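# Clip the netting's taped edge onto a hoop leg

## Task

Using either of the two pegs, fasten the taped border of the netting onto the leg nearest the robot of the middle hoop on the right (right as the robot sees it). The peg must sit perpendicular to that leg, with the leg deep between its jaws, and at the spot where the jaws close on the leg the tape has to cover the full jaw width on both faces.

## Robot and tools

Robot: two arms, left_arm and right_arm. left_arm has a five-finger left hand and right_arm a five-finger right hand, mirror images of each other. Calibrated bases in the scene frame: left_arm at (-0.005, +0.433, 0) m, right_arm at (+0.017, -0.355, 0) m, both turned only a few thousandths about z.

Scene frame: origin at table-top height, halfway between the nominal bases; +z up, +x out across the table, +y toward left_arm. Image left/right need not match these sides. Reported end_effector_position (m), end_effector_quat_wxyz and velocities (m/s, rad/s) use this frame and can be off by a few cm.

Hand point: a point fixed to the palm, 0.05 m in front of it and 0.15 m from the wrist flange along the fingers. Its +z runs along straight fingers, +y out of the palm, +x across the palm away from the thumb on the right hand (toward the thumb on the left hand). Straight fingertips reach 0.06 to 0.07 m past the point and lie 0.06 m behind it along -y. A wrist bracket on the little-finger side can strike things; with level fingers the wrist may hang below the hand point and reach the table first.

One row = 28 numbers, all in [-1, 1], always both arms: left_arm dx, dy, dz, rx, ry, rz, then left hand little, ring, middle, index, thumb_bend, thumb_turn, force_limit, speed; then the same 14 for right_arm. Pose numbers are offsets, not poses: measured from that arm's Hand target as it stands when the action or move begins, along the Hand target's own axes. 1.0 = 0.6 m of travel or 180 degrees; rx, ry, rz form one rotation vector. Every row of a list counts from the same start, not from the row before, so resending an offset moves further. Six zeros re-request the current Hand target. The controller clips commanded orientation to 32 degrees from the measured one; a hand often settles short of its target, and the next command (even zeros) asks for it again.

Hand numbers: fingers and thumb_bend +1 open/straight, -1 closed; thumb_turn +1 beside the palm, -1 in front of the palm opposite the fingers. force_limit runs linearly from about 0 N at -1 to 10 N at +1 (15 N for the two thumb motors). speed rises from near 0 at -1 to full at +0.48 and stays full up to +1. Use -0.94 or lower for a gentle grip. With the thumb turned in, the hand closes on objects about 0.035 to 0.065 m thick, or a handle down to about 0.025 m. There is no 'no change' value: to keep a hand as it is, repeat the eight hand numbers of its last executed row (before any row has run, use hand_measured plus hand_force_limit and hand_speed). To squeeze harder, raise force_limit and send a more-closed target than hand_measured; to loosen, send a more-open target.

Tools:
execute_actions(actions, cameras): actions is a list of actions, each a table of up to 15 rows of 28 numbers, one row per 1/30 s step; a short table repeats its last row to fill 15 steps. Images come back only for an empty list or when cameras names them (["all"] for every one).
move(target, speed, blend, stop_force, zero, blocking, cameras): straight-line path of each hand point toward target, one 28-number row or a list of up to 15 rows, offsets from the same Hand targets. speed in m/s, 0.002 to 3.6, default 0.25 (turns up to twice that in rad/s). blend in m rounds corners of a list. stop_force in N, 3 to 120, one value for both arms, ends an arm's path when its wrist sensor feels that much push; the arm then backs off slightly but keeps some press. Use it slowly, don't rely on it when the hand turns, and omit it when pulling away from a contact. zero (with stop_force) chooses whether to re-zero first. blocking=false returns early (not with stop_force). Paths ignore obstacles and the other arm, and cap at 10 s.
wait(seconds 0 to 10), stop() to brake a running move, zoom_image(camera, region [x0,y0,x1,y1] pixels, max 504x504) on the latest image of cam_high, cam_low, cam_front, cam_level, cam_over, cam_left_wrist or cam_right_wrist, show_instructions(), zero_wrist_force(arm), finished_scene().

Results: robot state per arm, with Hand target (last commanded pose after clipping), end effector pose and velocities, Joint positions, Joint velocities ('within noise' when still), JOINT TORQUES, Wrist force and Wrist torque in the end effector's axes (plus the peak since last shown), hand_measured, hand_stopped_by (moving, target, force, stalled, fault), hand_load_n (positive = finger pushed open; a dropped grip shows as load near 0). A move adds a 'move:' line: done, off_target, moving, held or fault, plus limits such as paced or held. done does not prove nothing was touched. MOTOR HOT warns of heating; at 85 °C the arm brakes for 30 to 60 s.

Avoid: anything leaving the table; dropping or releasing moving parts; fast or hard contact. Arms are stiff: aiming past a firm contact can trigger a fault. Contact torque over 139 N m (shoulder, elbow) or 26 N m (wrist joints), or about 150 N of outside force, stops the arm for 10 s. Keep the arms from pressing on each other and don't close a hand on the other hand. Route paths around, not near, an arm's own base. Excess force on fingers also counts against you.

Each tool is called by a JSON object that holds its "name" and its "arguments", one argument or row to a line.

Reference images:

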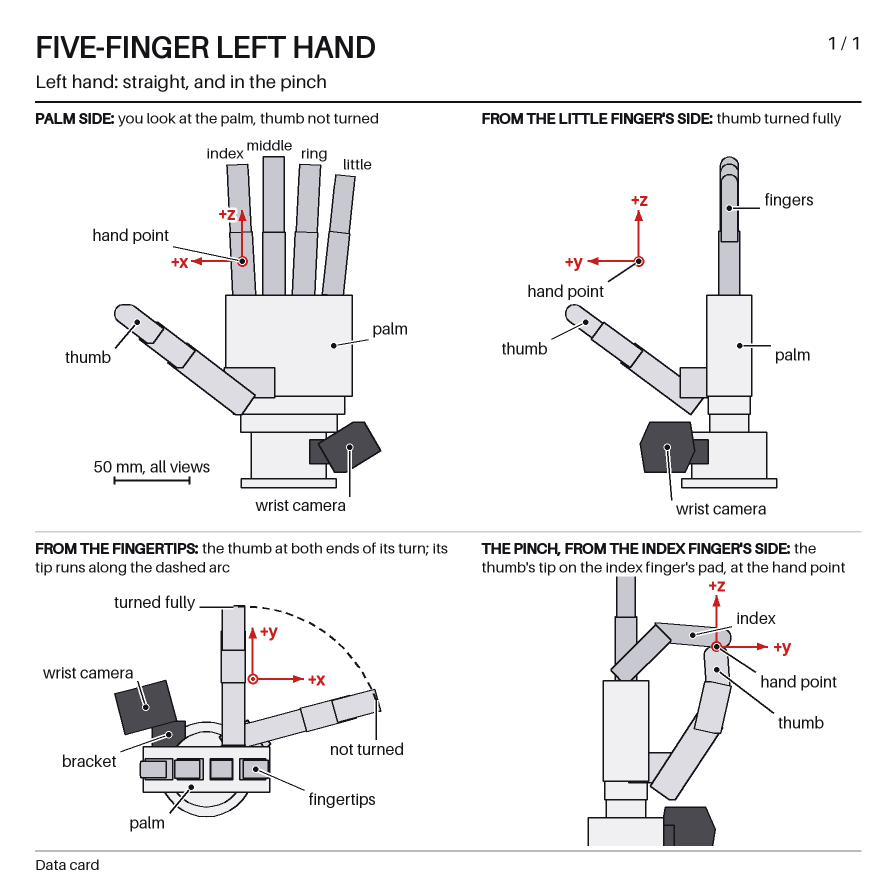

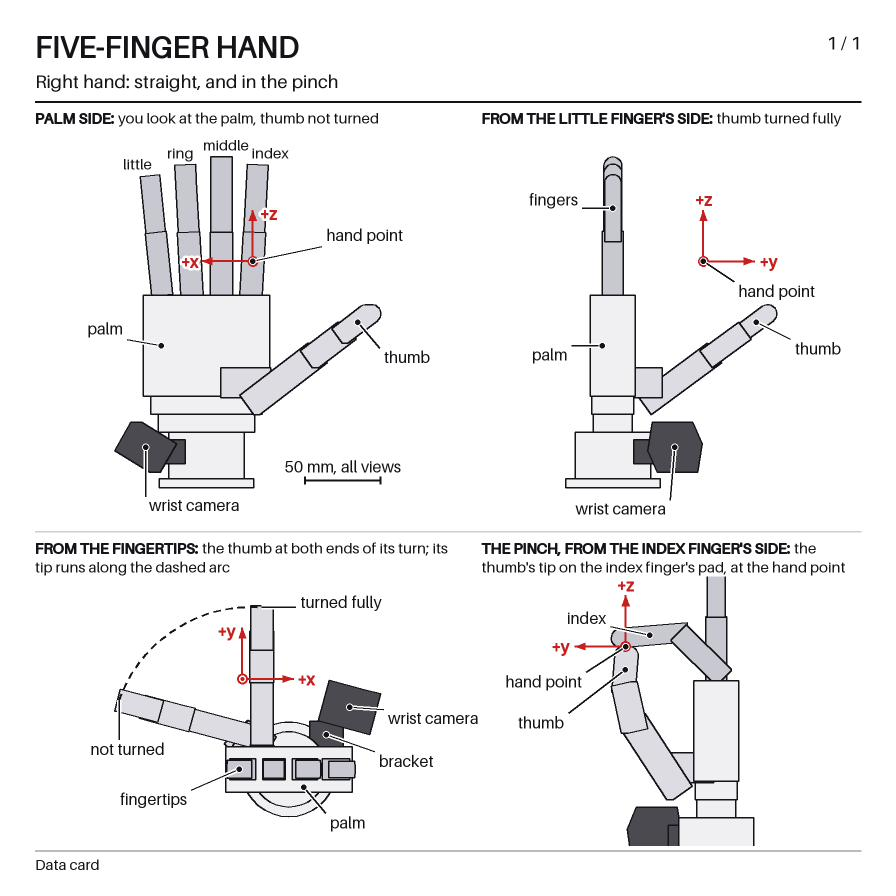

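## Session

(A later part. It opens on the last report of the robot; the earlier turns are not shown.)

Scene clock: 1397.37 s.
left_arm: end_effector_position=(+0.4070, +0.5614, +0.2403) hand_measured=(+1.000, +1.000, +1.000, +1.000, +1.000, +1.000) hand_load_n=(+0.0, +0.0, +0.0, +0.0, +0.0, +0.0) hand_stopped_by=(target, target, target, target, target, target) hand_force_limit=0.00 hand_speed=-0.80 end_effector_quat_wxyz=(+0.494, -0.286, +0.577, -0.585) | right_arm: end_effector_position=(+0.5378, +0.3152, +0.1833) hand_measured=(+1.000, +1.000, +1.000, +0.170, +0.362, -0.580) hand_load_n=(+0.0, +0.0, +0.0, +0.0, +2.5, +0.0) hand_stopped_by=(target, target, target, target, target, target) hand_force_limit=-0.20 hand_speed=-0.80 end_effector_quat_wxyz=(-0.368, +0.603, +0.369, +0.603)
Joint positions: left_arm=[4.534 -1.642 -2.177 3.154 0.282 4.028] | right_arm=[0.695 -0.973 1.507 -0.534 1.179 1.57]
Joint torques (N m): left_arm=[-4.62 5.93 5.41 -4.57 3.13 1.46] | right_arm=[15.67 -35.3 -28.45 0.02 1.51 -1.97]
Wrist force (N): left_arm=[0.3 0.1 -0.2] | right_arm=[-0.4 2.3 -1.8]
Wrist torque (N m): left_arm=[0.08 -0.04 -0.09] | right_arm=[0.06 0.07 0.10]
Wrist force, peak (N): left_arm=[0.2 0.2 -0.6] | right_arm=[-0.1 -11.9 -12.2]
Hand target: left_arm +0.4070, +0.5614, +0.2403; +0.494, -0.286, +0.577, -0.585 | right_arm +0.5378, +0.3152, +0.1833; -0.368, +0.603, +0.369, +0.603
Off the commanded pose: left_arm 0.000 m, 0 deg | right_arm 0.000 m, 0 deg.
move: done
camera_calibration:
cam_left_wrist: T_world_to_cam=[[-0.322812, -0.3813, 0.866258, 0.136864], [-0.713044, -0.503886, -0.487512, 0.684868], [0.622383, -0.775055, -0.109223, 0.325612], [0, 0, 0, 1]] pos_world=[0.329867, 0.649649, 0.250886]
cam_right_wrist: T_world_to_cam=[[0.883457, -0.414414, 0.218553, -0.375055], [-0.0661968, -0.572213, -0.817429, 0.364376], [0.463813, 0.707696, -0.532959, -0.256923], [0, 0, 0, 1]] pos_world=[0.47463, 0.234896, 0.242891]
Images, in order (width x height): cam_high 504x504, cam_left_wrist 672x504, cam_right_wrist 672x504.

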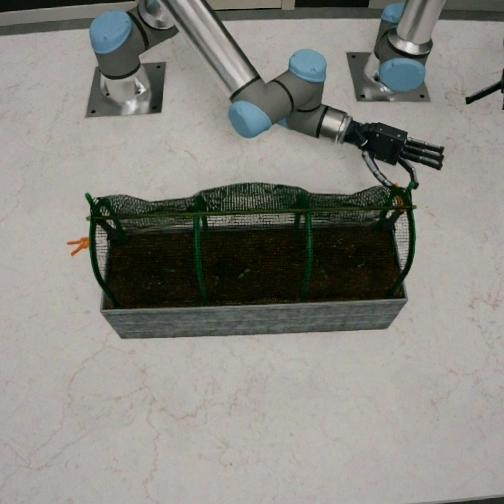

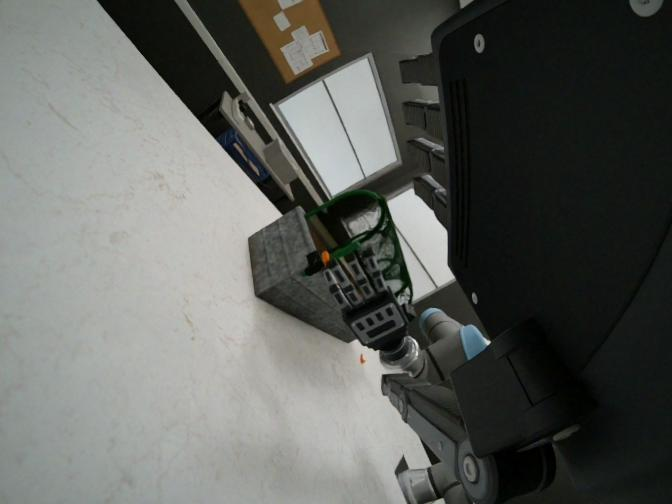

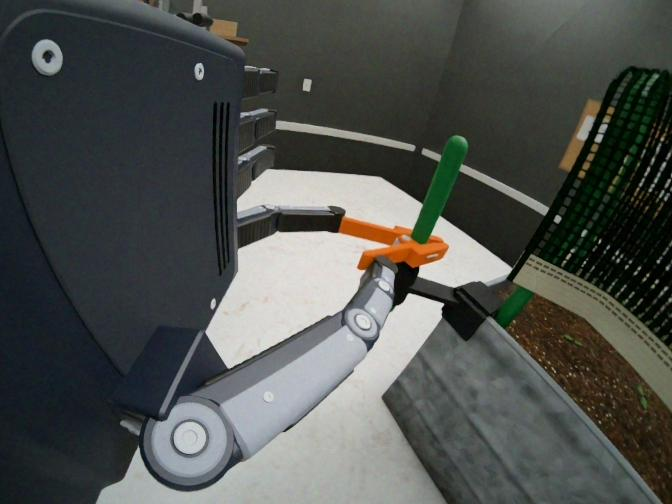

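{"name": "move", "arguments": {
  "target": [
    [0,0,0,0,0,0,1,1,1,1,1,1,0,-0.8,0,0,0,0,0,0,1,1,1,0.33,0.45,-0.58,-0.2,-0.5],
    [0,0,0,0,0,0,1,1,1,1,1,1,0,-0.8,0,0.02,0.0033,0,0,0,1,1,1,0.33,0.45,-0.58,-0.2,-0.5],
    [0,0,0,0,0,0,1,1,1,1,1,1,0,-0.8,0,0.02,0.0033,0,0,0,1,1,1,0.15,0.45,-0.58,-0.2,-0.8]
  ],
  "speed": 0.03,
  "cameras": ["cam_left_wrist","cam_right_wrist"]
}}

{"name": "zoom_image", "arguments": {
  "camera": "cam_right_wrist",
  "region": [290, 190, 430, 330]
}}

{"name": "zoom_image", "arguments": {
  "camera": "cam_left_wrist",
  "region": [295, 225, 365, 295]
}}

Scene clock: 1409.50 s.
left_arm: end_effector_position=(+0.4070, +0.5614, +0.2403) hand_measured=(+1.000, +1.000, +1.000, +1.000, +1.000, +1.000) hand_load_n=(+0.0, +0.0, +0.0, +0.0, +0.0, +0.0) hand_stopped_by=(target, target, target, target, target, target) hand_force_limit=0.00 hand_speed=-0.80 end_effector_quat_wxyz=(+0.494, -0.286, +0.577, -0.585) | right_arm: end_effector_position=(+0.5494, +0.3115, +0.1833) hand_measured=(+1.000, +1.000, +1.000, +0.150, +0.450, -0.580) hand_load_n=(+0.0, +0.0, +0.0, +1.5, -0.5, +0.0) hand_stopped_by=(target, target, target, target, target, target) hand_force_limit=-0.20 hand_speed=-0.80 end_effector_quat_wxyz=(-0.368, +0.603, +0.369, +0.603)
Joint positions: left_arm=[4.534 -1.642 -2.177 3.154 0.282 4.028] | right_arm=[0.677 -0.964 1.493 -0.528 1.161 1.57]
Joint torques (N m): left_arm=[-5.56 5.76 5.71 -4.62 3.15 1.48] | right_arm=[-14.38 -35.8 -29.3 0.14 -0.96 -2.54]
Wrist force (N): left_arm=[0.3 0.0 -0.3] | right_arm=[0.0 -1.6 0.3]
Wrist torque (N m): left_arm=[0.06 -0.03 -0.09] | right_arm=[-0.02 0.08 0.08]
Wrist force, peak (N): left_arm=[0.5 -0.2 -0.5] | right_arm=[-0.3 2.6 -1.9]
Hand target: left_arm +0.4070, +0.5614, +0.2403; +0.494, -0.286, +0.577, -0.585 | right_arm +0.5494, +0.3114, +0.1833; -0.368, +0.603, +0.369, +0.603
Off the commanded pose: left_arm 0.000 m, 0 deg | right_arm 0.000 m, 0 deg.
move: done
camera_calibration:
cam_left_wrist: T_world_to_cam=[[-0.322812, -0.3813, 0.866258, 0.136864], [-0.713044, -0.503886, -0.487512, 0.684868], [0.622383, -0.775055, -0.109223, 0.325612], [0, 0, 0, 1]] pos_world=[0.329867, 0.649649, 0.250886]
cam_right_wrist: T_world_to_cam=[[0.883447, -0.414429, 0.218565, -0.386831], [-0.0661585, -0.572156, -0.817472, 0.363005], [0.463838, 0.707733, -0.532887, -0.259723], [0, 0, 0, 1]] pos_world=[0.48623, 0.231196, 0.242891]
Images, in order (width x height): cam_left_wrist 672x504, cam_right_wrist 672x504.

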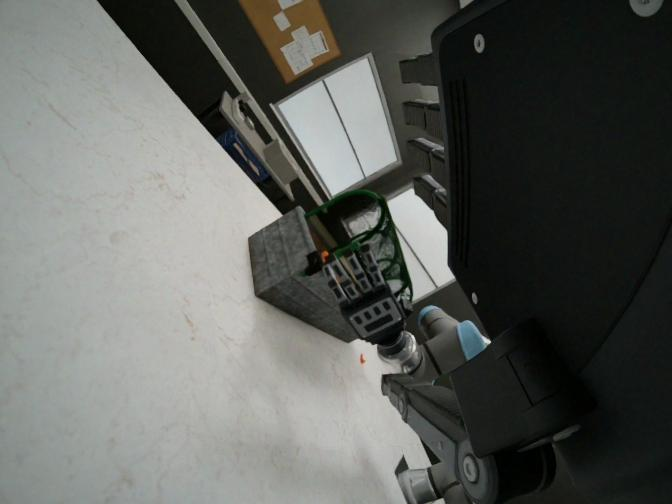

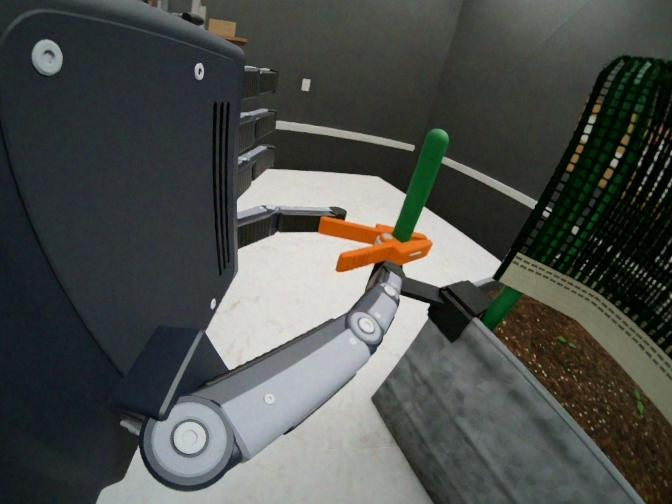

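Scaled by 3.600 from the camera's 672x504 image, which has a finer 960x720 frame.

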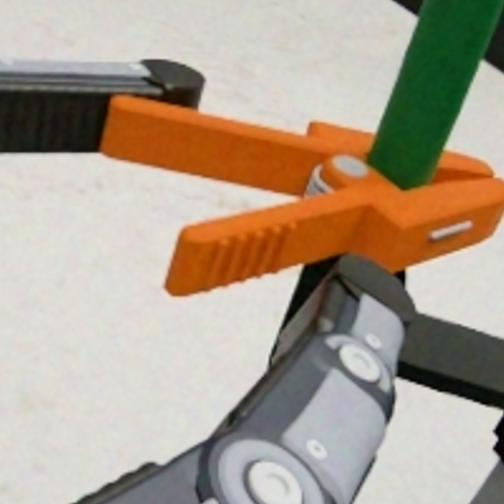

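Scaled by 7.200 from the camera's 672x504 image, which has a finer 960x720 frame.

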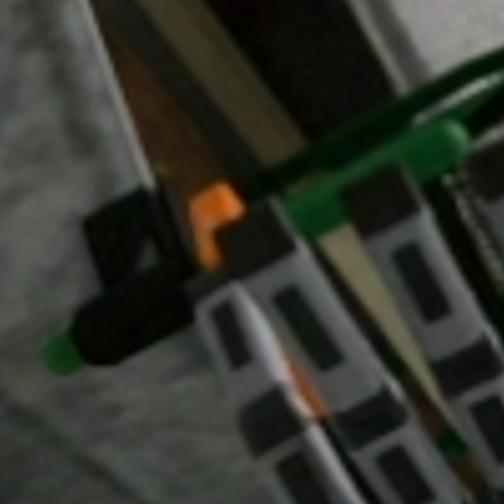

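{"name": "move", "arguments": {
  "target": [
    [0,0,0,0,0,0,1,1,1,1,1,1,0,-0.8,0,0,0,0,0,0,1,1,1,0.15,0.25,-0.58,-0.2,-0.88]
  ],
  "speed": 0.03,
  "cameras": ["cam_left_wrist","cam_right_wrist"]
}}

{"name": "zoom_image", "arguments": {
  "camera": "cam_right_wrist",
  "region": [290, 190, 430, 330]
}}

Scene clock: 1423.13 s.
left_arm: end_effector_position=(+0.4070, +0.5614, +0.2403) hand_measured=(+1.000, +1.000, +1.000, +1.000, +1.000, +1.000) hand_load_n=(+0.0, +0.0, +0.0, +0.0, +0.0, -0.5) hand_stopped_by=(target, target, target, target, target, target) hand_force_limit=0.00 hand_speed=-0.80 end_effector_quat_wxyz=(+0.494, -0.286, +0.577, -0.585) | right_arm: end_effector_position=(+0.5494, +0.3114, +0.1833) hand_measured=(+1.000, +1.000, +1.000, +0.150, +0.266, -0.580) hand_load_n=(+0.0, +0.0, +0.0, +3.5, +6.0, +0.0) hand_stopped_by=(target, target, target, target, force, target) hand_force_limit=-0.20 hand_speed=-0.88 end_effector_quat_wxyz=(-0.368, +0.603, +0.369, +0.603)
Joint positions: left_arm=[4.534 -1.642 -2.177 3.154 0.282 4.028] | right_arm=[0.677 -0.964 1.493 -0.528 1.161 1.57]
Joint torques (N m): left_arm=[-4.65 5.88 6.77 -4.48 2.98 1.41] | right_arm=[-10.66 -36.52 -27.73 0.16 1.69 -2.39]
Wrist force (N): left_arm=[0.4 -0.1 -0.3] | right_arm=[-0.3 1.7 0.4]
Wrist torque (N m): left_arm=[0.05 -0.04 -0.08] | right_arm=[0.03 0.08 0.09]
Wrist force, peak (N): left_arm=[0.6 -0.3 -0.3] | right_arm=[-0.5 2.0 0.5]
Hand target: left_arm +0.4070, +0.5614, +0.2403; +0.494, -0.286, +0.577, -0.585 | right_arm +0.5494, +0.3114, +0.1833; -0.368, +0.603, +0.369, +0.603
Off the commanded pose: left_arm 0.000 m, 0 deg | right_arm 0.000 m, 0 deg.
move: done
camera_calibration:
cam_left_wrist: T_world_to_cam=[[-0.322812, -0.3813, 0.866258, 0.136864], [-0.713044, -0.503886, -0.487512, 0.684868], [0.622383, -0.775055, -0.109223, 0.325612], [0, 0, 0, 1]] pos_world=[0.329867, 0.649649, 0.250886]
cam_right_wrist: T_world_to_cam=[[0.883386, -0.414521, 0.218634, -0.386797], [-0.066182, -0.572192, -0.817445, 0.363018], [0.463949, 0.70765, -0.5329, -0.259755], [0, 0, 0, 1]] pos_world=[0.48623, 0.231197, 0.242891]
Images, in order (width x height): cam_left_wrist 672x504, cam_right_wrist 672x504.

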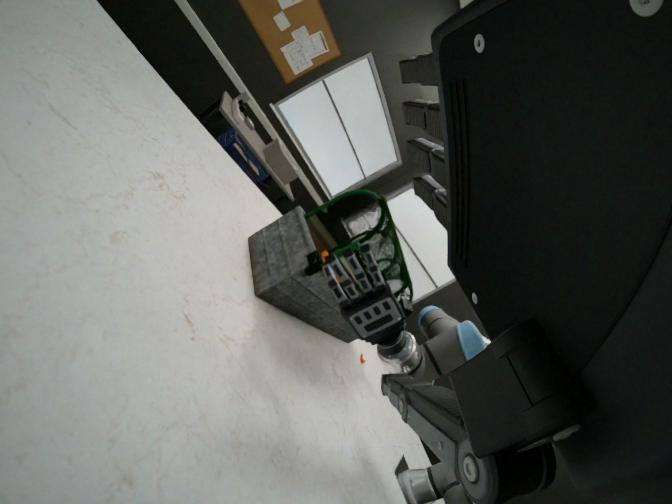

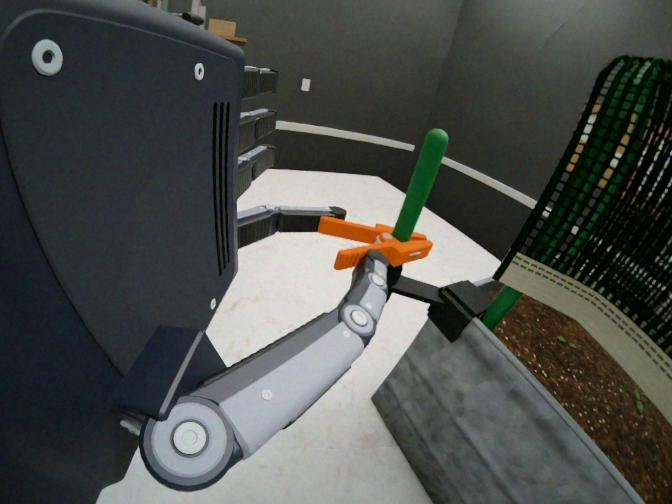

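Scaled by 3.600 from the camera's 672x504 image, which has a finer 960x720 frame.

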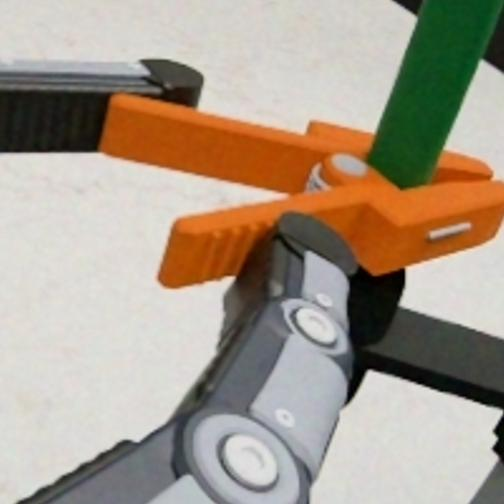

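{"name": "move", "arguments": {
  "target": [
    [0,0,0,0,0,0,1,1,1,1,1,1,0,-0.8,0,-0.0025,0,0,0,0,1,1,1,0.15,0.33,-0.58,-0.2,-0.8],
    [0,0,0,0,0,0,1,1,1,1,1,1,0,-0.8,0,-0.0025,0,0,0,0,1,1,1,0.151,0.24,-0.58,-0.2,-0.9],
    [0,0,0,0,0,0,1,1,1,1,1,1,0,-0.8,0,-0.0025,0,0,0,0,1,1,1,0.05,0.1,-0.58,1,-0.9]
  ],
  "speed": 0.03,
  "cameras": ["cam_high","cam_left_wrist","cam_right_wrist"]
}}

{"name": "zoom_image", "arguments": {
  "camera": "cam_right_wrist",
  "region": [290, 190, 430, 330]
}}

{"name": "zoom_image", "arguments": {
  "camera": "cam_left_wrist",
  "region": [295, 225, 365, 295]
}}

Scene clock: 1442.37 s.
left_arm: end_effector_position=(+0.4070, +0.5614, +0.2403) hand_measured=(+1.000, +1.000, +1.000, +1.000, +1.000, +1.000) hand_load_n=(+0.0, +0.0, -0.5, +0.0, +0.5, -0.5) hand_stopped_by=(target, target, target, target, target, target) hand_force_limit=0.00 hand_speed=-0.80 end_effector_quat_wxyz=(+0.494, -0.286, +0.577, -0.585) | right_arm: end_effector_position=(+0.5480, +0.3121, +0.1833) hand_measured=(+1.000, +1.000, +1.000, +0.092, +0.244, -0.580) hand_load_n=(+0.0, +0.0, +0.0, +10.0, +14.5, -0.5) hand_stopped_by=(target, target, target, force, force, target) hand_force_limit=1.00 hand_speed=-0.90 end_effector_quat_wxyz=(-0.368, +0.603, +0.369, +0.603)
Joint positions: left_arm=[4.534 -1.642 -2.177 3.154 0.282 4.028] | right_arm=[0.68 -0.965 1.494 -0.528 1.164 1.57]
Joint torques (N m): left_arm=[-4.77 5.56 5.3 -4.52 2.98 1.42] | right_arm=[9.12 -55.19 -7.44 -2.56 -0.78 -2.34]
Wrist force (N): left_arm=[0.3 0.0 -0.3] | right_arm=[0.0 0.6 1.7]
Wrist torque (N m): left_arm=[0.06 -0.03 -0.08] | right_arm=[0.09 0.08 0.09]
Wrist force, peak (N): left_arm=[0.4 0.1 -0.5] | right_arm=[-0.3 5.1 -0.5]
Hand target: left_arm +0.4070, +0.5614, +0.2403; +0.494, -0.286, +0.577, -0.585 | right_arm +0.5480, +0.3121, +0.1833; -0.368, +0.603, +0.369, +0.603
Off the commanded pose: left_arm 0.000 m, 0 deg | right_arm 0.000 m, 0 deg.
move: done
camera_calibration:
cam_left_wrist: T_world_to_cam=[[-0.322812, -0.3813, 0.866258, 0.136864], [-0.713044, -0.503886, -0.487512, 0.684868], [0.622383, -0.775055, -0.109223, 0.325612], [0, 0, 0, 1]] pos_world=[0.329867, 0.649649, 0.250886]
cam_right_wrist: T_world_to_cam=[[0.883447, -0.414429, 0.218565, -0.385392], [-0.0661585, -0.572156, -0.817472, 0.363319], [0.463838, 0.707733, -0.532887, -0.259616], [0, 0, 0, 1]] pos_world=[0.48493, 0.231896, 0.242891]
Images, in order (width x height): cam_high 504x504, cam_left_wrist 672x504, cam_right_wrist 672x504.

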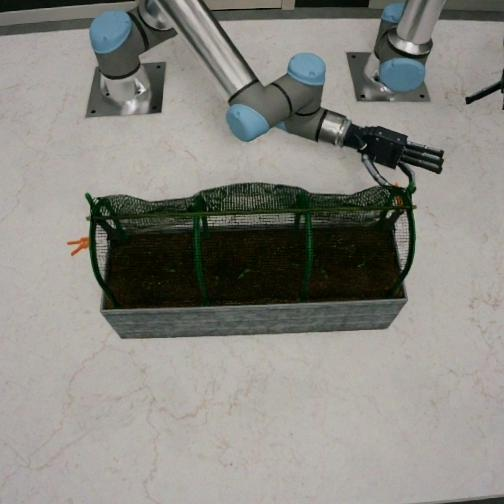

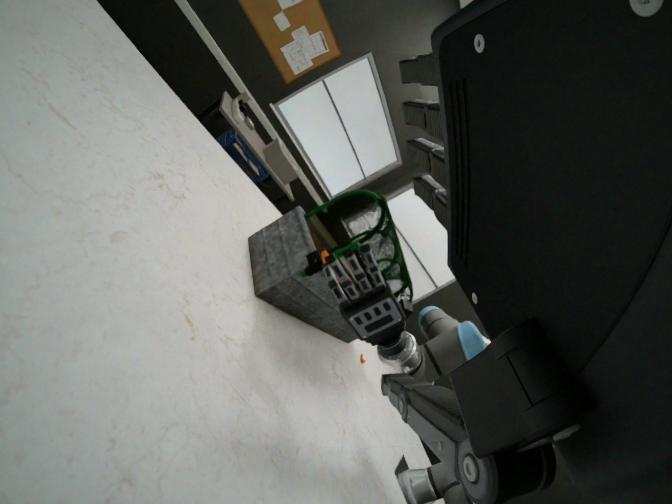

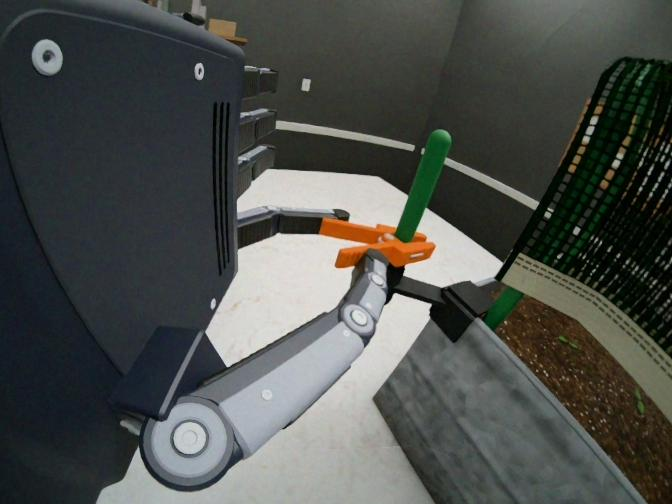

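Scaled by 3.600 from the camera's 672x504 image, which has a finer 960x720 frame.

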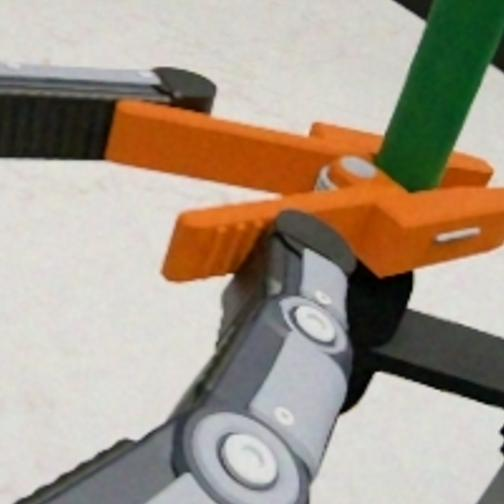

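Scaled by 7.200 from the camera's 672x504 image, which has a finer 960x720 frame.

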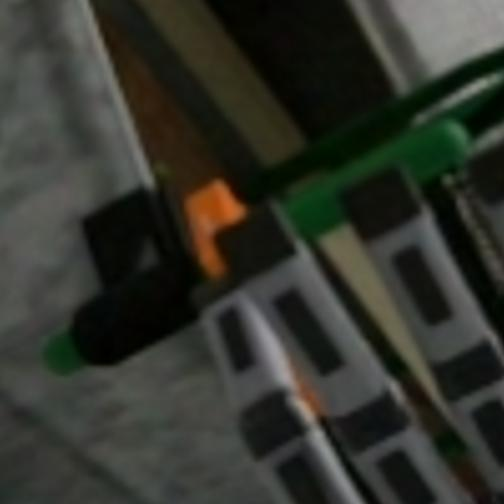

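{"name": "move", "arguments": {
  "target": [
    [0,0,0,0,0,0,1,1,1,1,1,1,0,-0.8,0,0,0,0,0,0,1,1,1,0.16,0.33,-0.58,-0.2,-0.8],
    [0,0,0,0,0,0,1,1,1,1,1,1,0,-0.8,0,-0.005,0,0,0,0,1,1,1,0.16,0.33,-0.58,-0.2,-0.8],
    [0,0,0,0,0,0,1,1,1,1,1,1,0,-0.8,0,-0.005,0,0,0,0,1,1,1,0.03,0.33,-0.58,-0.3,-0.88],
    [0,0,0,0,0,0,1,1,1,1,1,1,0,-0.8,0,-0.005,0,0,0,0,1,1,1,0.031,0.22,-0.58,-0.2,-0.9]
  ],
  "speed": 0.03,
  "cameras": ["cam_right_wrist"]
}}

{"name": "zoom_image", "arguments": {
  "camera": "cam_right_wrist",
  "region": [290, 190, 430, 330]
}}

Scene clock: 1455.30 s.
left_arm: end_effector_position=(+0.4070, +0.5614, +0.2403) hand_measured=(+1.000, +1.000, +1.000, +1.000, +1.000, +1.000) hand_load_n=(-0.5, +0.0, +0.0, +0.0, +0.0, +0.0) hand_stopped_by=(target, target, target, target, target, target) hand_force_limit=0.00 hand_speed=-0.80 end_effector_quat_wxyz=(+0.494, -0.286, +0.577, -0.585) | right_arm: end_effector_position=(+0.5454, +0.3135, +0.1833) hand_measured=(+1.000, +1.000, +1.000, +0.106, +0.320, -0.580) hand_load_n=(+0.0, +0.0, +0.0, +5.0, +6.0, -0.5) hand_stopped_by=(target, target, target, force, force, target) hand_force_limit=-0.20 hand_speed=-0.90 end_effector_quat_wxyz=(-0.368, +0.603, +0.369, +0.603)
Joint positions: left_arm=[4.534 -1.642 -2.177 3.154 0.282 4.028] | right_arm=[0.685 -0.966 1.496 -0.529 1.168 1.57]
Joint torques (N m): left_arm=[-6.25 5.66 6.1 -4.65 2.91 1.16] | right_arm=[12.08 -55.22 -7.54 -2.47 1.94 -1.17]
Wrist force (N): left_arm=[0.3 -0.1 -0.2] | right_arm=[-0.1 0.3 1.1]
Wrist torque (N m): left_arm=[0.04 -0.03 -0.08] | right_arm=[0.04 0.08 0.07]
Wrist force, peak (N): left_arm=[0.6 0.2 -0.2] | right_arm=[0.0 4.6 -1.3]
Hand target: left_arm +0.4070, +0.5614, +0.2403; +0.494, -0.286, +0.577, -0.585 | right_arm +0.5454, +0.3135, +0.1833; -0.368, +0.603, +0.369, +0.603
Off the commanded pose: left_arm 0.000 m, 0 deg | right_arm 0.000 m, 0 deg.
move: done
camera_calibration:
cam_right_wrist: T_world_to_cam=[[0.883447, -0.414429, 0.218565, -0.382468], [-0.0661585, -0.572156, -0.817472, 0.363885], [0.463838, 0.707733, -0.532887, -0.259283], [0, 0, 0, 1]] pos_world=[0.48223, 0.233196, 0.242891]
Images, in order (width x height): cam_right_wrist 672x504.

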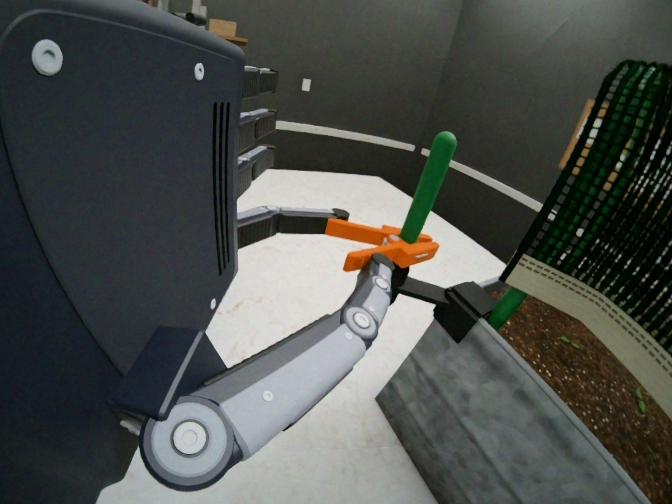

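Scaled by 3.600 from the camera's 672x504 image, which has a finer 960x720 frame.

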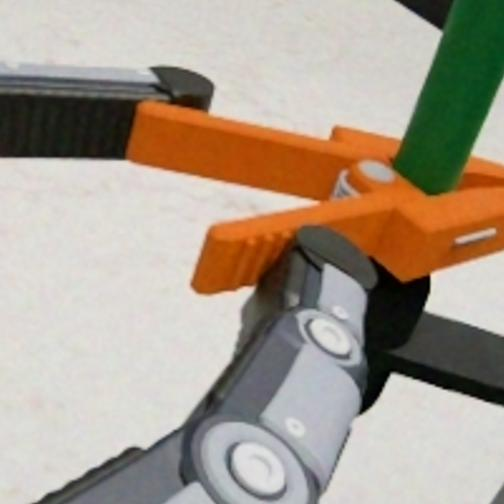

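{"name": "move", "arguments": {
  "target": [
    [0,0,0,0,0,0,1,1,1,1,1,1,0,-0.8,0,0,0,0,0,0,1,1,1,0.2,0.5,-0.58,-0.2,-0.8],
    [0,0,0,0,0,0,1,1,1,1,1,1,0,-0.8,0,-0.006,0.005,0,0,0,1,1,1,0.2,0.5,-0.58,-0.2,-0.8],
    [0,0,0,0,0,0,1,1,1,1,1,1,0,-0.8,0,-0.006,0.005,0,0,0,1,1,1,-0.06,0.5,-0.58,-0.2,-0.88],
    [0,0,0,0,0,0,1,1,1,1,1,1,0,-0.8,0,-0.006,0.005,0,0,0,1,1,1,-0.06,0.2,-0.58,-0.2,-0.9]
  ],
  "speed": 0.03,
  "cameras": ["cam_right_wrist"]
}}

{"name": "zoom_image", "arguments": {
  "camera": "cam_right_wrist",
  "region": [290, 190, 430, 330]
}}

Scene clock: 1476.13 s.
left_arm: end_effector_position=(+0.4070, +0.5614, +0.2403) hand_measured=(+1.000, +1.000, +1.000, +1.000, +1.000, +1.000) hand_load_n=(-0.5, +0.0, +0.0, +0.0, +0.0, -0.5) hand_stopped_by=(target, target, target, target, target, target) hand_force_limit=0.00 hand_speed=-0.80 end_effector_quat_wxyz=(+0.494, -0.286, +0.577, -0.585) | right_arm: end_effector_position=(+0.5435, +0.3178, +0.1833) hand_measured=(+1.000, +1.000, +1.000, -0.032, +0.486, -0.580) hand_load_n=(+0.0, +0.0, +0.0, +5.5, +6.0, -0.5) hand_stopped_by=(target, target, target, force, force, target) hand_force_limit=-0.20 hand_speed=-0.90 end_effector_quat_wxyz=(-0.368, +0.603, +0.369, +0.603)
Joint positions: left_arm=[4.534 -1.642 -2.177 3.154 0.282 4.028] | right_arm=[0.692 -0.961 1.487 -0.526 1.176 1.57]
Joint torques (N m): left_arm=[-5.43 4.69 6.91 -4.54 2.74 1.16] | right_arm=[9.5 -36.56 -27.4 0.15 2.45 2.14]
Wrist force (N): left_arm=[0.2 -0.3 -0.7] | right_arm=[-0.3 0.2 0.5]
Wrist torque (N m): left_arm=[0.05 -0.03 -0.09] | right_arm=[0.03 0.10 0.07]
Wrist force, peak (N): left_arm=[0.2 -0.3 -0.7] | right_arm=[0.1 1.8 -1.0]
Hand target: left_arm +0.4070, +0.5614, +0.2403; +0.494, -0.286, +0.577, -0.585 | right_arm +0.5435, +0.3178, +0.1833; -0.368, +0.603, +0.369, +0.603
Off the commanded pose: left_arm 0.000 m, 0 deg | right_arm 0.000 m, 0 deg.
move: done
camera_calibration:
cam_right_wrist: T_world_to_cam=[[0.883447, -0.414429, 0.218565, -0.379054], [-0.0661585, -0.572156, -0.817472, 0.366283], [0.463838, 0.707733, -0.532887, -0.261562], [0, 0, 0, 1]] pos_world=[0.48043, 0.237596, 0.242891]
Images, in order (width x height): cam_right_wrist 672x504.

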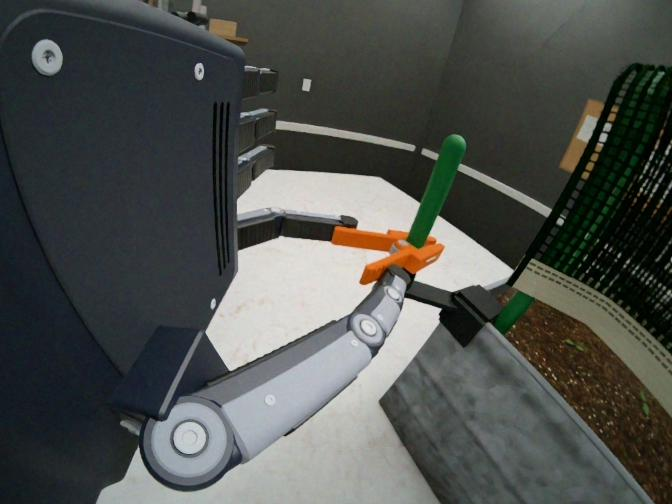

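Scaled by 3.600 from the camera's 672x504 image, which has a finer 960x720 frame.

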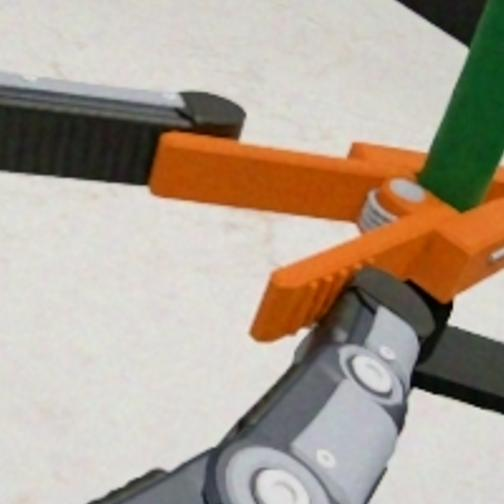

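{"name": "move", "arguments": {
  "target": [
    [0,0,0,0,0,0,1,1,1,1,1,1,0,-0.8,0,0,0,0,0,0,1,1,1,0.3,0.55,-0.58,-0.2,-0.7],
    [0,0,0,0,0,0,1,1,1,1,1,1,0,-0.8,0,0.0133,-0.0133,0,0,0,1,1,1,0.3,0.55,-0.58,-0.2,-0.8],
    [0,0,0,0,0,0,1,1,1,1,1,1,0,-0.8,0,0.0133,-0.0133,0,0,0,1,1,1,0.1,0.55,-0.58,-0.2,-0.85],
    [0,0,0,0,0,0,1,1,1,1,1,1,0,-0.8,0,0.0133,-0.0133,0,0,0,1,1,1,0.1,0.12,-0.58,-0.2,-0.88]
  ],
  "speed": 0.03,
  "cameras": ["cam_right_wrist"]
}}

{"name": "zoom_image", "arguments": {
  "camera": "cam_right_wrist",
  "region": [290, 190, 430, 330]
}}

Scene clock: 1497.90 s.
left_arm: end_effector_position=(+0.4070, +0.5614, +0.2403) hand_measured=(+1.000, +1.000, +1.000, +1.000, +1.000, +1.000) hand_load_n=(+0.0, +0.0, +0.0, +0.0, +0.0, +0.0) hand_stopped_by=(target, target, target, target, target, target) hand_force_limit=0.00 hand_speed=-0.80 end_effector_quat_wxyz=(+0.494, -0.286, +0.577, -0.585) | right_arm: end_effector_position=(+0.5470, +0.3071, +0.1833) hand_measured=(+1.000, +1.000, +1.000, +0.100, +0.314, -0.580) hand_load_n=(+0.0, +0.0, +0.0, +4.0, +6.0, +0.5) hand_stopped_by=(target, target, target, target, force, target) hand_force_limit=-0.20 hand_speed=-0.88 end_effector_quat_wxyz=(-0.368, +0.603, +0.369, +0.603)
Joint positions: left_arm=[4.534 -1.642 -2.177 3.154 0.282 4.028] | right_arm=[0.674 -0.975 1.51 -0.535 1.158 1.57]
Joint torques (N m): left_arm=[-4.82 5.62 7.1 -4.34 2.61 1.17] | right_arm=[-13 -54.92 -8.02 -2.46 1.95 -2.45]
Wrist force (N): left_arm=[0.1 0.0 -0.3] | right_arm=[-0.5 1.1 1.0]
Wrist torque (N m): left_arm=[0.07 0.00 -0.10] | right_arm=[0.09 0.12 0.08]
Wrist force, peak (N): left_arm=[0.5 -0.2 -0.5] | right_arm=[-0.2 -2.0 1.0]
Hand target: left_arm +0.4070, +0.5614, +0.2403; +0.494, -0.286, +0.577, -0.585 | right_arm +0.5470, +0.3071, +0.1833; -0.368, +0.603, +0.369, +0.603
Off the commanded pose: left_arm 0.000 m, 0 deg | right_arm 0.000 m, 0 deg.
move: done
camera_calibration:
cam_right_wrist: T_world_to_cam=[[0.883447, -0.414429, 0.218565, -0.386622], [-0.0661585, -0.572156, -0.817472, 0.360335], [0.463838, 0.707733, -0.532887, -0.255542], [0, 0, 0, 1]] pos_world=[0.48393, 0.226796, 0.242891]
Images, in order (width x height): cam_right_wrist 672x504.

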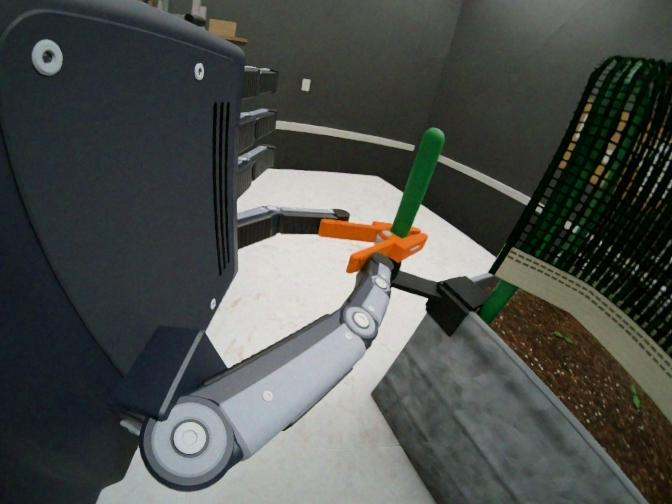

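Scaled by 3.600 from the camera's 672x504 image, which has a finer 960x720 frame.

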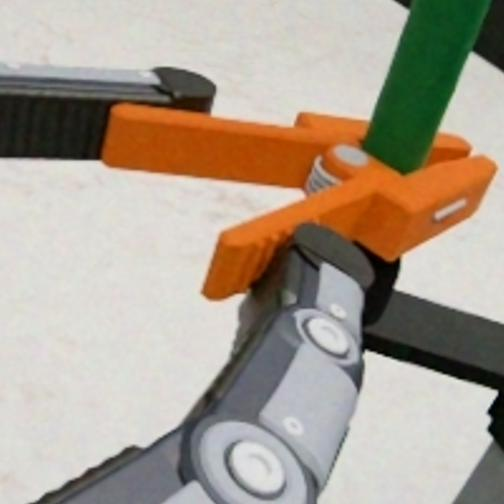

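{"name": "move", "arguments": {
  "target": [
    [0,0,0,0,0,0,1,1,1,1,1,1,0,-0.8,0,0,0,0,0,0,1,1,1,0.05,0.08,-0.58,1,-0.9]
  ],
  "speed": 0.03,
  "cameras": ["cam_right_wrist","cam_left_wrist"]
}}

{"name": "zoom_image", "arguments": {
  "camera": "cam_right_wrist",
  "region": [290, 190, 430, 330]
}}

Scene clock: 1521.73 s.
left_arm: end_effector_position=(+0.4070, +0.5614, +0.2403) hand_measured=(+1.000, +1.000, +1.000, +1.000, +1.000, +1.000) hand_load_n=(+0.0, +0.0, -0.5, +0.0, +0.0, +0.0) hand_stopped_by=(target, target, target, target, target, target) hand_force_limit=0.00 hand_speed=-0.80 end_effector_quat_wxyz=(+0.494, -0.286, +0.577, -0.585) | right_arm: end_effector_position=(+0.5470, +0.3071, +0.1833) hand_measured=(+1.000, +1.000, +1.000, +0.054, +0.242, -0.580) hand_load_n=(+0.0, +0.0, +0.0, +10.0, +15.0, -0.5) hand_stopped_by=(target, target, target, target, force, target) hand_force_limit=1.00 hand_speed=-0.90 end_effector_quat_wxyz=(-0.368, +0.603, +0.369, +0.603)
Joint positions: left_arm=[4.534 -1.642 -2.177 3.154 0.282 4.028] | right_arm=[0.674 -0.975 1.51 -0.535 1.158 1.57]
Joint torques (N m): left_arm=[-5.29 5.92 7.33 -4.47 2.52 1.04] | right_arm=[-8.99 -54.38 -8.54 -1.59 -0.51 -2.24]
Wrist force (N): left_arm=[0.3 0.1 -0.3] | right_arm=[0.1 0.0 2.5]
Wrist torque (N m): left_arm=[0.08 -0.02 -0.09] | right_arm=[0.08 0.10 0.08]
Wrist force, peak (N): left_arm=[0.4 -0.4 -0.4] | right_arm=[0.5 0.1 2.8]
Hand target: left_arm +0.4070, +0.5614, +0.2403; +0.494, -0.286, +0.577, -0.585 | right_arm +0.5470, +0.3071, +0.1833; -0.368, +0.603, +0.369, +0.603
Off the commanded pose: left_arm 0.000 m, 0 deg | right_arm 0.000 m, 0 deg.
move: done
camera_calibration:
cam_left_wrist: T_world_to_cam=[[-0.322812, -0.3813, 0.866258, 0.136864], [-0.713044, -0.503886, -0.487512, 0.684868], [0.622383, -0.775055, -0.109223, 0.325612], [0, 0, 0, 1]] pos_world=[0.329867, 0.649649, 0.250886]
cam_right_wrist: T_world_to_cam=[[0.883447, -0.414429, 0.218565, -0.386534], [-0.0661585, -0.572156, -0.817472, 0.360329], [0.463838, 0.707733, -0.532887, -0.255496], [0, 0, 0, 1]] pos_world=[0.48383, 0.226796, 0.242891]
Images, in order (width x height): cam_left_wrist 672x504, cam_right_wrist 672x504.

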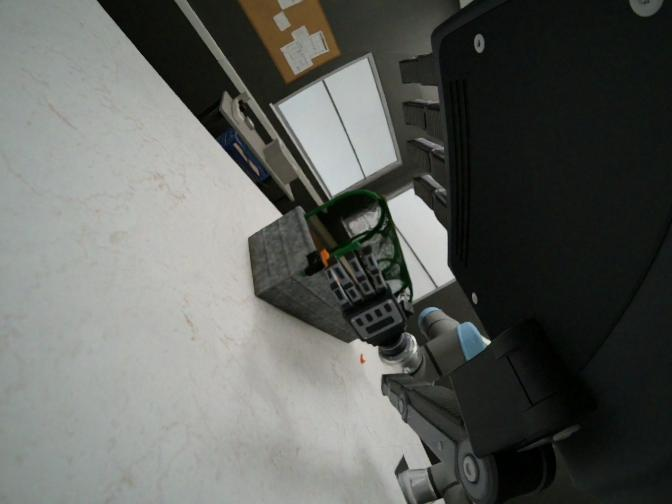

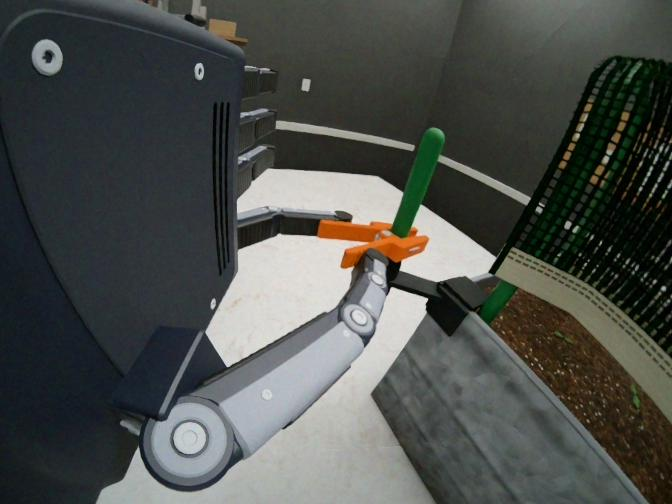

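Scaled by 3.600 from the camera's 672x504 image, which has a finer 960x720 frame.

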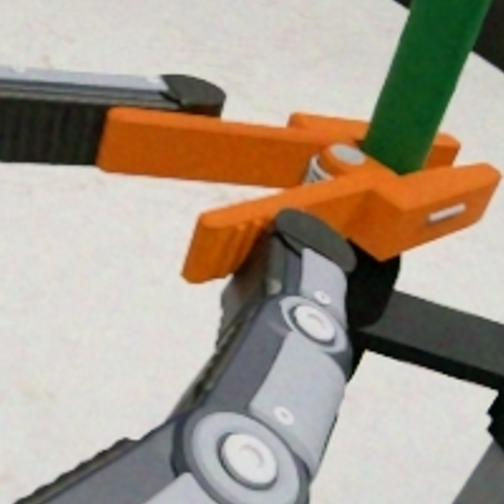

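{"name": "move", "arguments": {
  "target": [
    [0,0,0,0,0,0,1,1,1,1,1,1,0,-0.8,0,0,0,0,0,0,1,1,1,0.12,0.36,-0.58,-0.2,-0.8],
    [0,0,0,0,0,0,1,1,1,1,1,1,0,-0.8,0,-0.005,-0.003,0,0,0,1,1,1,0.12,0.36,-0.58,-0.2,-0.8],
    [0,0,0,0,0,0,1,1,1,1,1,1,0,-0.8,0,-0.005,-0.003,0,0,0,1,1,1,0.06,0.2,-0.58,-0.2,-0.88],
    [0,0,0,0,0,0,1,1,1,1,1,1,0,-0.8,0,-0.005,-0.003,0,0,0,1,1,1,0.04,0.08,-0.58,1,-0.9]
  ],
  "speed": 0.03,
  "cameras": ["cam_right_wrist","cam_left_wrist"]
}}

{"name": "zoom_image", "arguments": {
  "camera": "cam_right_wrist",
  "region": [290, 190, 430, 330]
}}

Scene clock: 1536.03 s.
left_arm: end_effector_position=(+0.4070, +0.5614, +0.2403) hand_measured=(+1.000, +1.000, +1.000, +1.000, +1.000, +1.000) hand_load_n=(+0.0, +0.0, +0.0, +0.0, +0.0, +0.0) hand_stopped_by=(target, target, target, target, target, target) hand_force_limit=0.00 hand_speed=-0.80 end_effector_quat_wxyz=(+0.494, -0.286, +0.577, -0.585) | right_arm: end_effector_position=(+0.5435, +0.3068, +0.1833) hand_measured=(+1.000, +1.000, +1.000, +0.044, +0.236, -0.580) hand_load_n=(+0.0, +0.0, +0.0, +13.0, +14.5, +0.0) hand_stopped_by=(target, target, target, force, force, target) hand_force_limit=1.00 hand_speed=-0.90 end_effector_quat_wxyz=(-0.368, +0.603, +0.369, +0.603)
Joint positions: left_arm=[4.534 -1.642 -2.177 3.154 0.282 4.028] | right_arm=[0.678 -0.979 1.519 -0.538 1.161 1.57]
Joint torques (N m): left_arm=[-5.56 5.43 7.02 -4.27 2.57 1.09] | right_arm=[8.48 -54.57 -6.41 -1.79 2.64 -1.97]
Wrist force (N): left_arm=[0.2 -0.2 -0.2] | right_arm=[0.3 -0.3 3.9]
Wrist torque (N m): left_arm=[0.03 -0.02 -0.08] | right_arm=[0.16 0.08 0.09]
Wrist force, peak (N): left_arm=[0.5 -0.3 -0.5] | right_arm=[0.1 4.9 0.0]
Hand target: left_arm +0.4070, +0.5614, +0.2403; +0.494, -0.286, +0.577, -0.585 | right_arm +0.5435, +0.3068, +0.1833; -0.368, +0.603, +0.369, +0.603
Off the commanded pose: left_arm 0.000 m, 0 deg | right_arm 0.000 m, 0 deg.
move: done
camera_calibration:
cam_left_wrist: T_world_to_cam=[[-0.322812, -0.3813, 0.866258, 0.136864], [-0.713044, -0.503886, -0.487512, 0.684868], [0.622383, -0.775055, -0.109223, 0.325612], [0, 0, 0, 1]] pos_world=[0.329867, 0.649649, 0.250886]
cam_right_wrist: T_world_to_cam=[[0.883447, -0.414429, 0.218565, -0.383525], [-0.0661585, -0.572156, -0.817472, 0.359983], [0.463838, 0.707733, -0.532887, -0.253731], [0, 0, 0, 1]] pos_world=[0.48033, 0.226596, 0.242891]
Images, in order (width x height): cam_left_wrist 672x504, cam_right_wrist 672x504.

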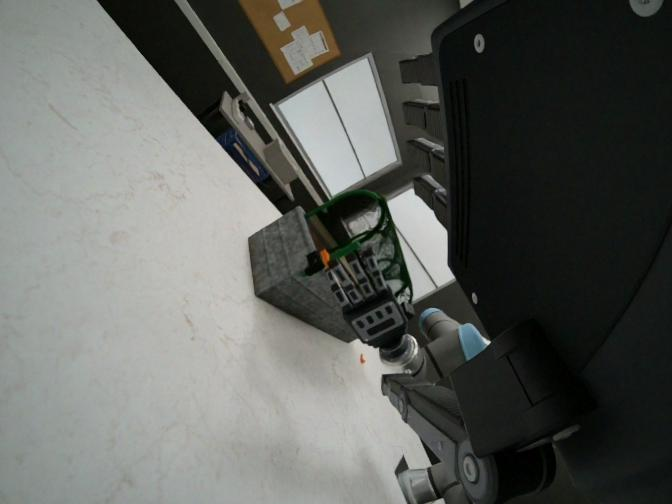

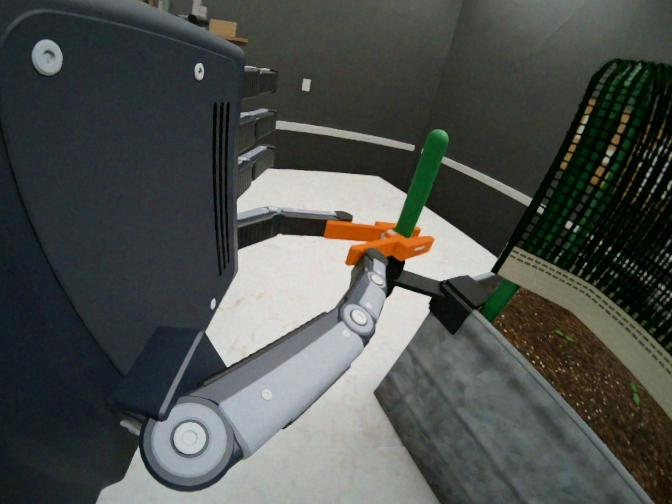

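Scaled by 3.600 from the camera's 672x504 image, which has a finer 960x720 frame.

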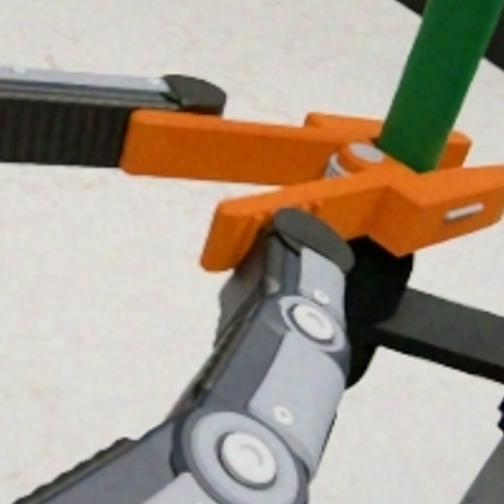

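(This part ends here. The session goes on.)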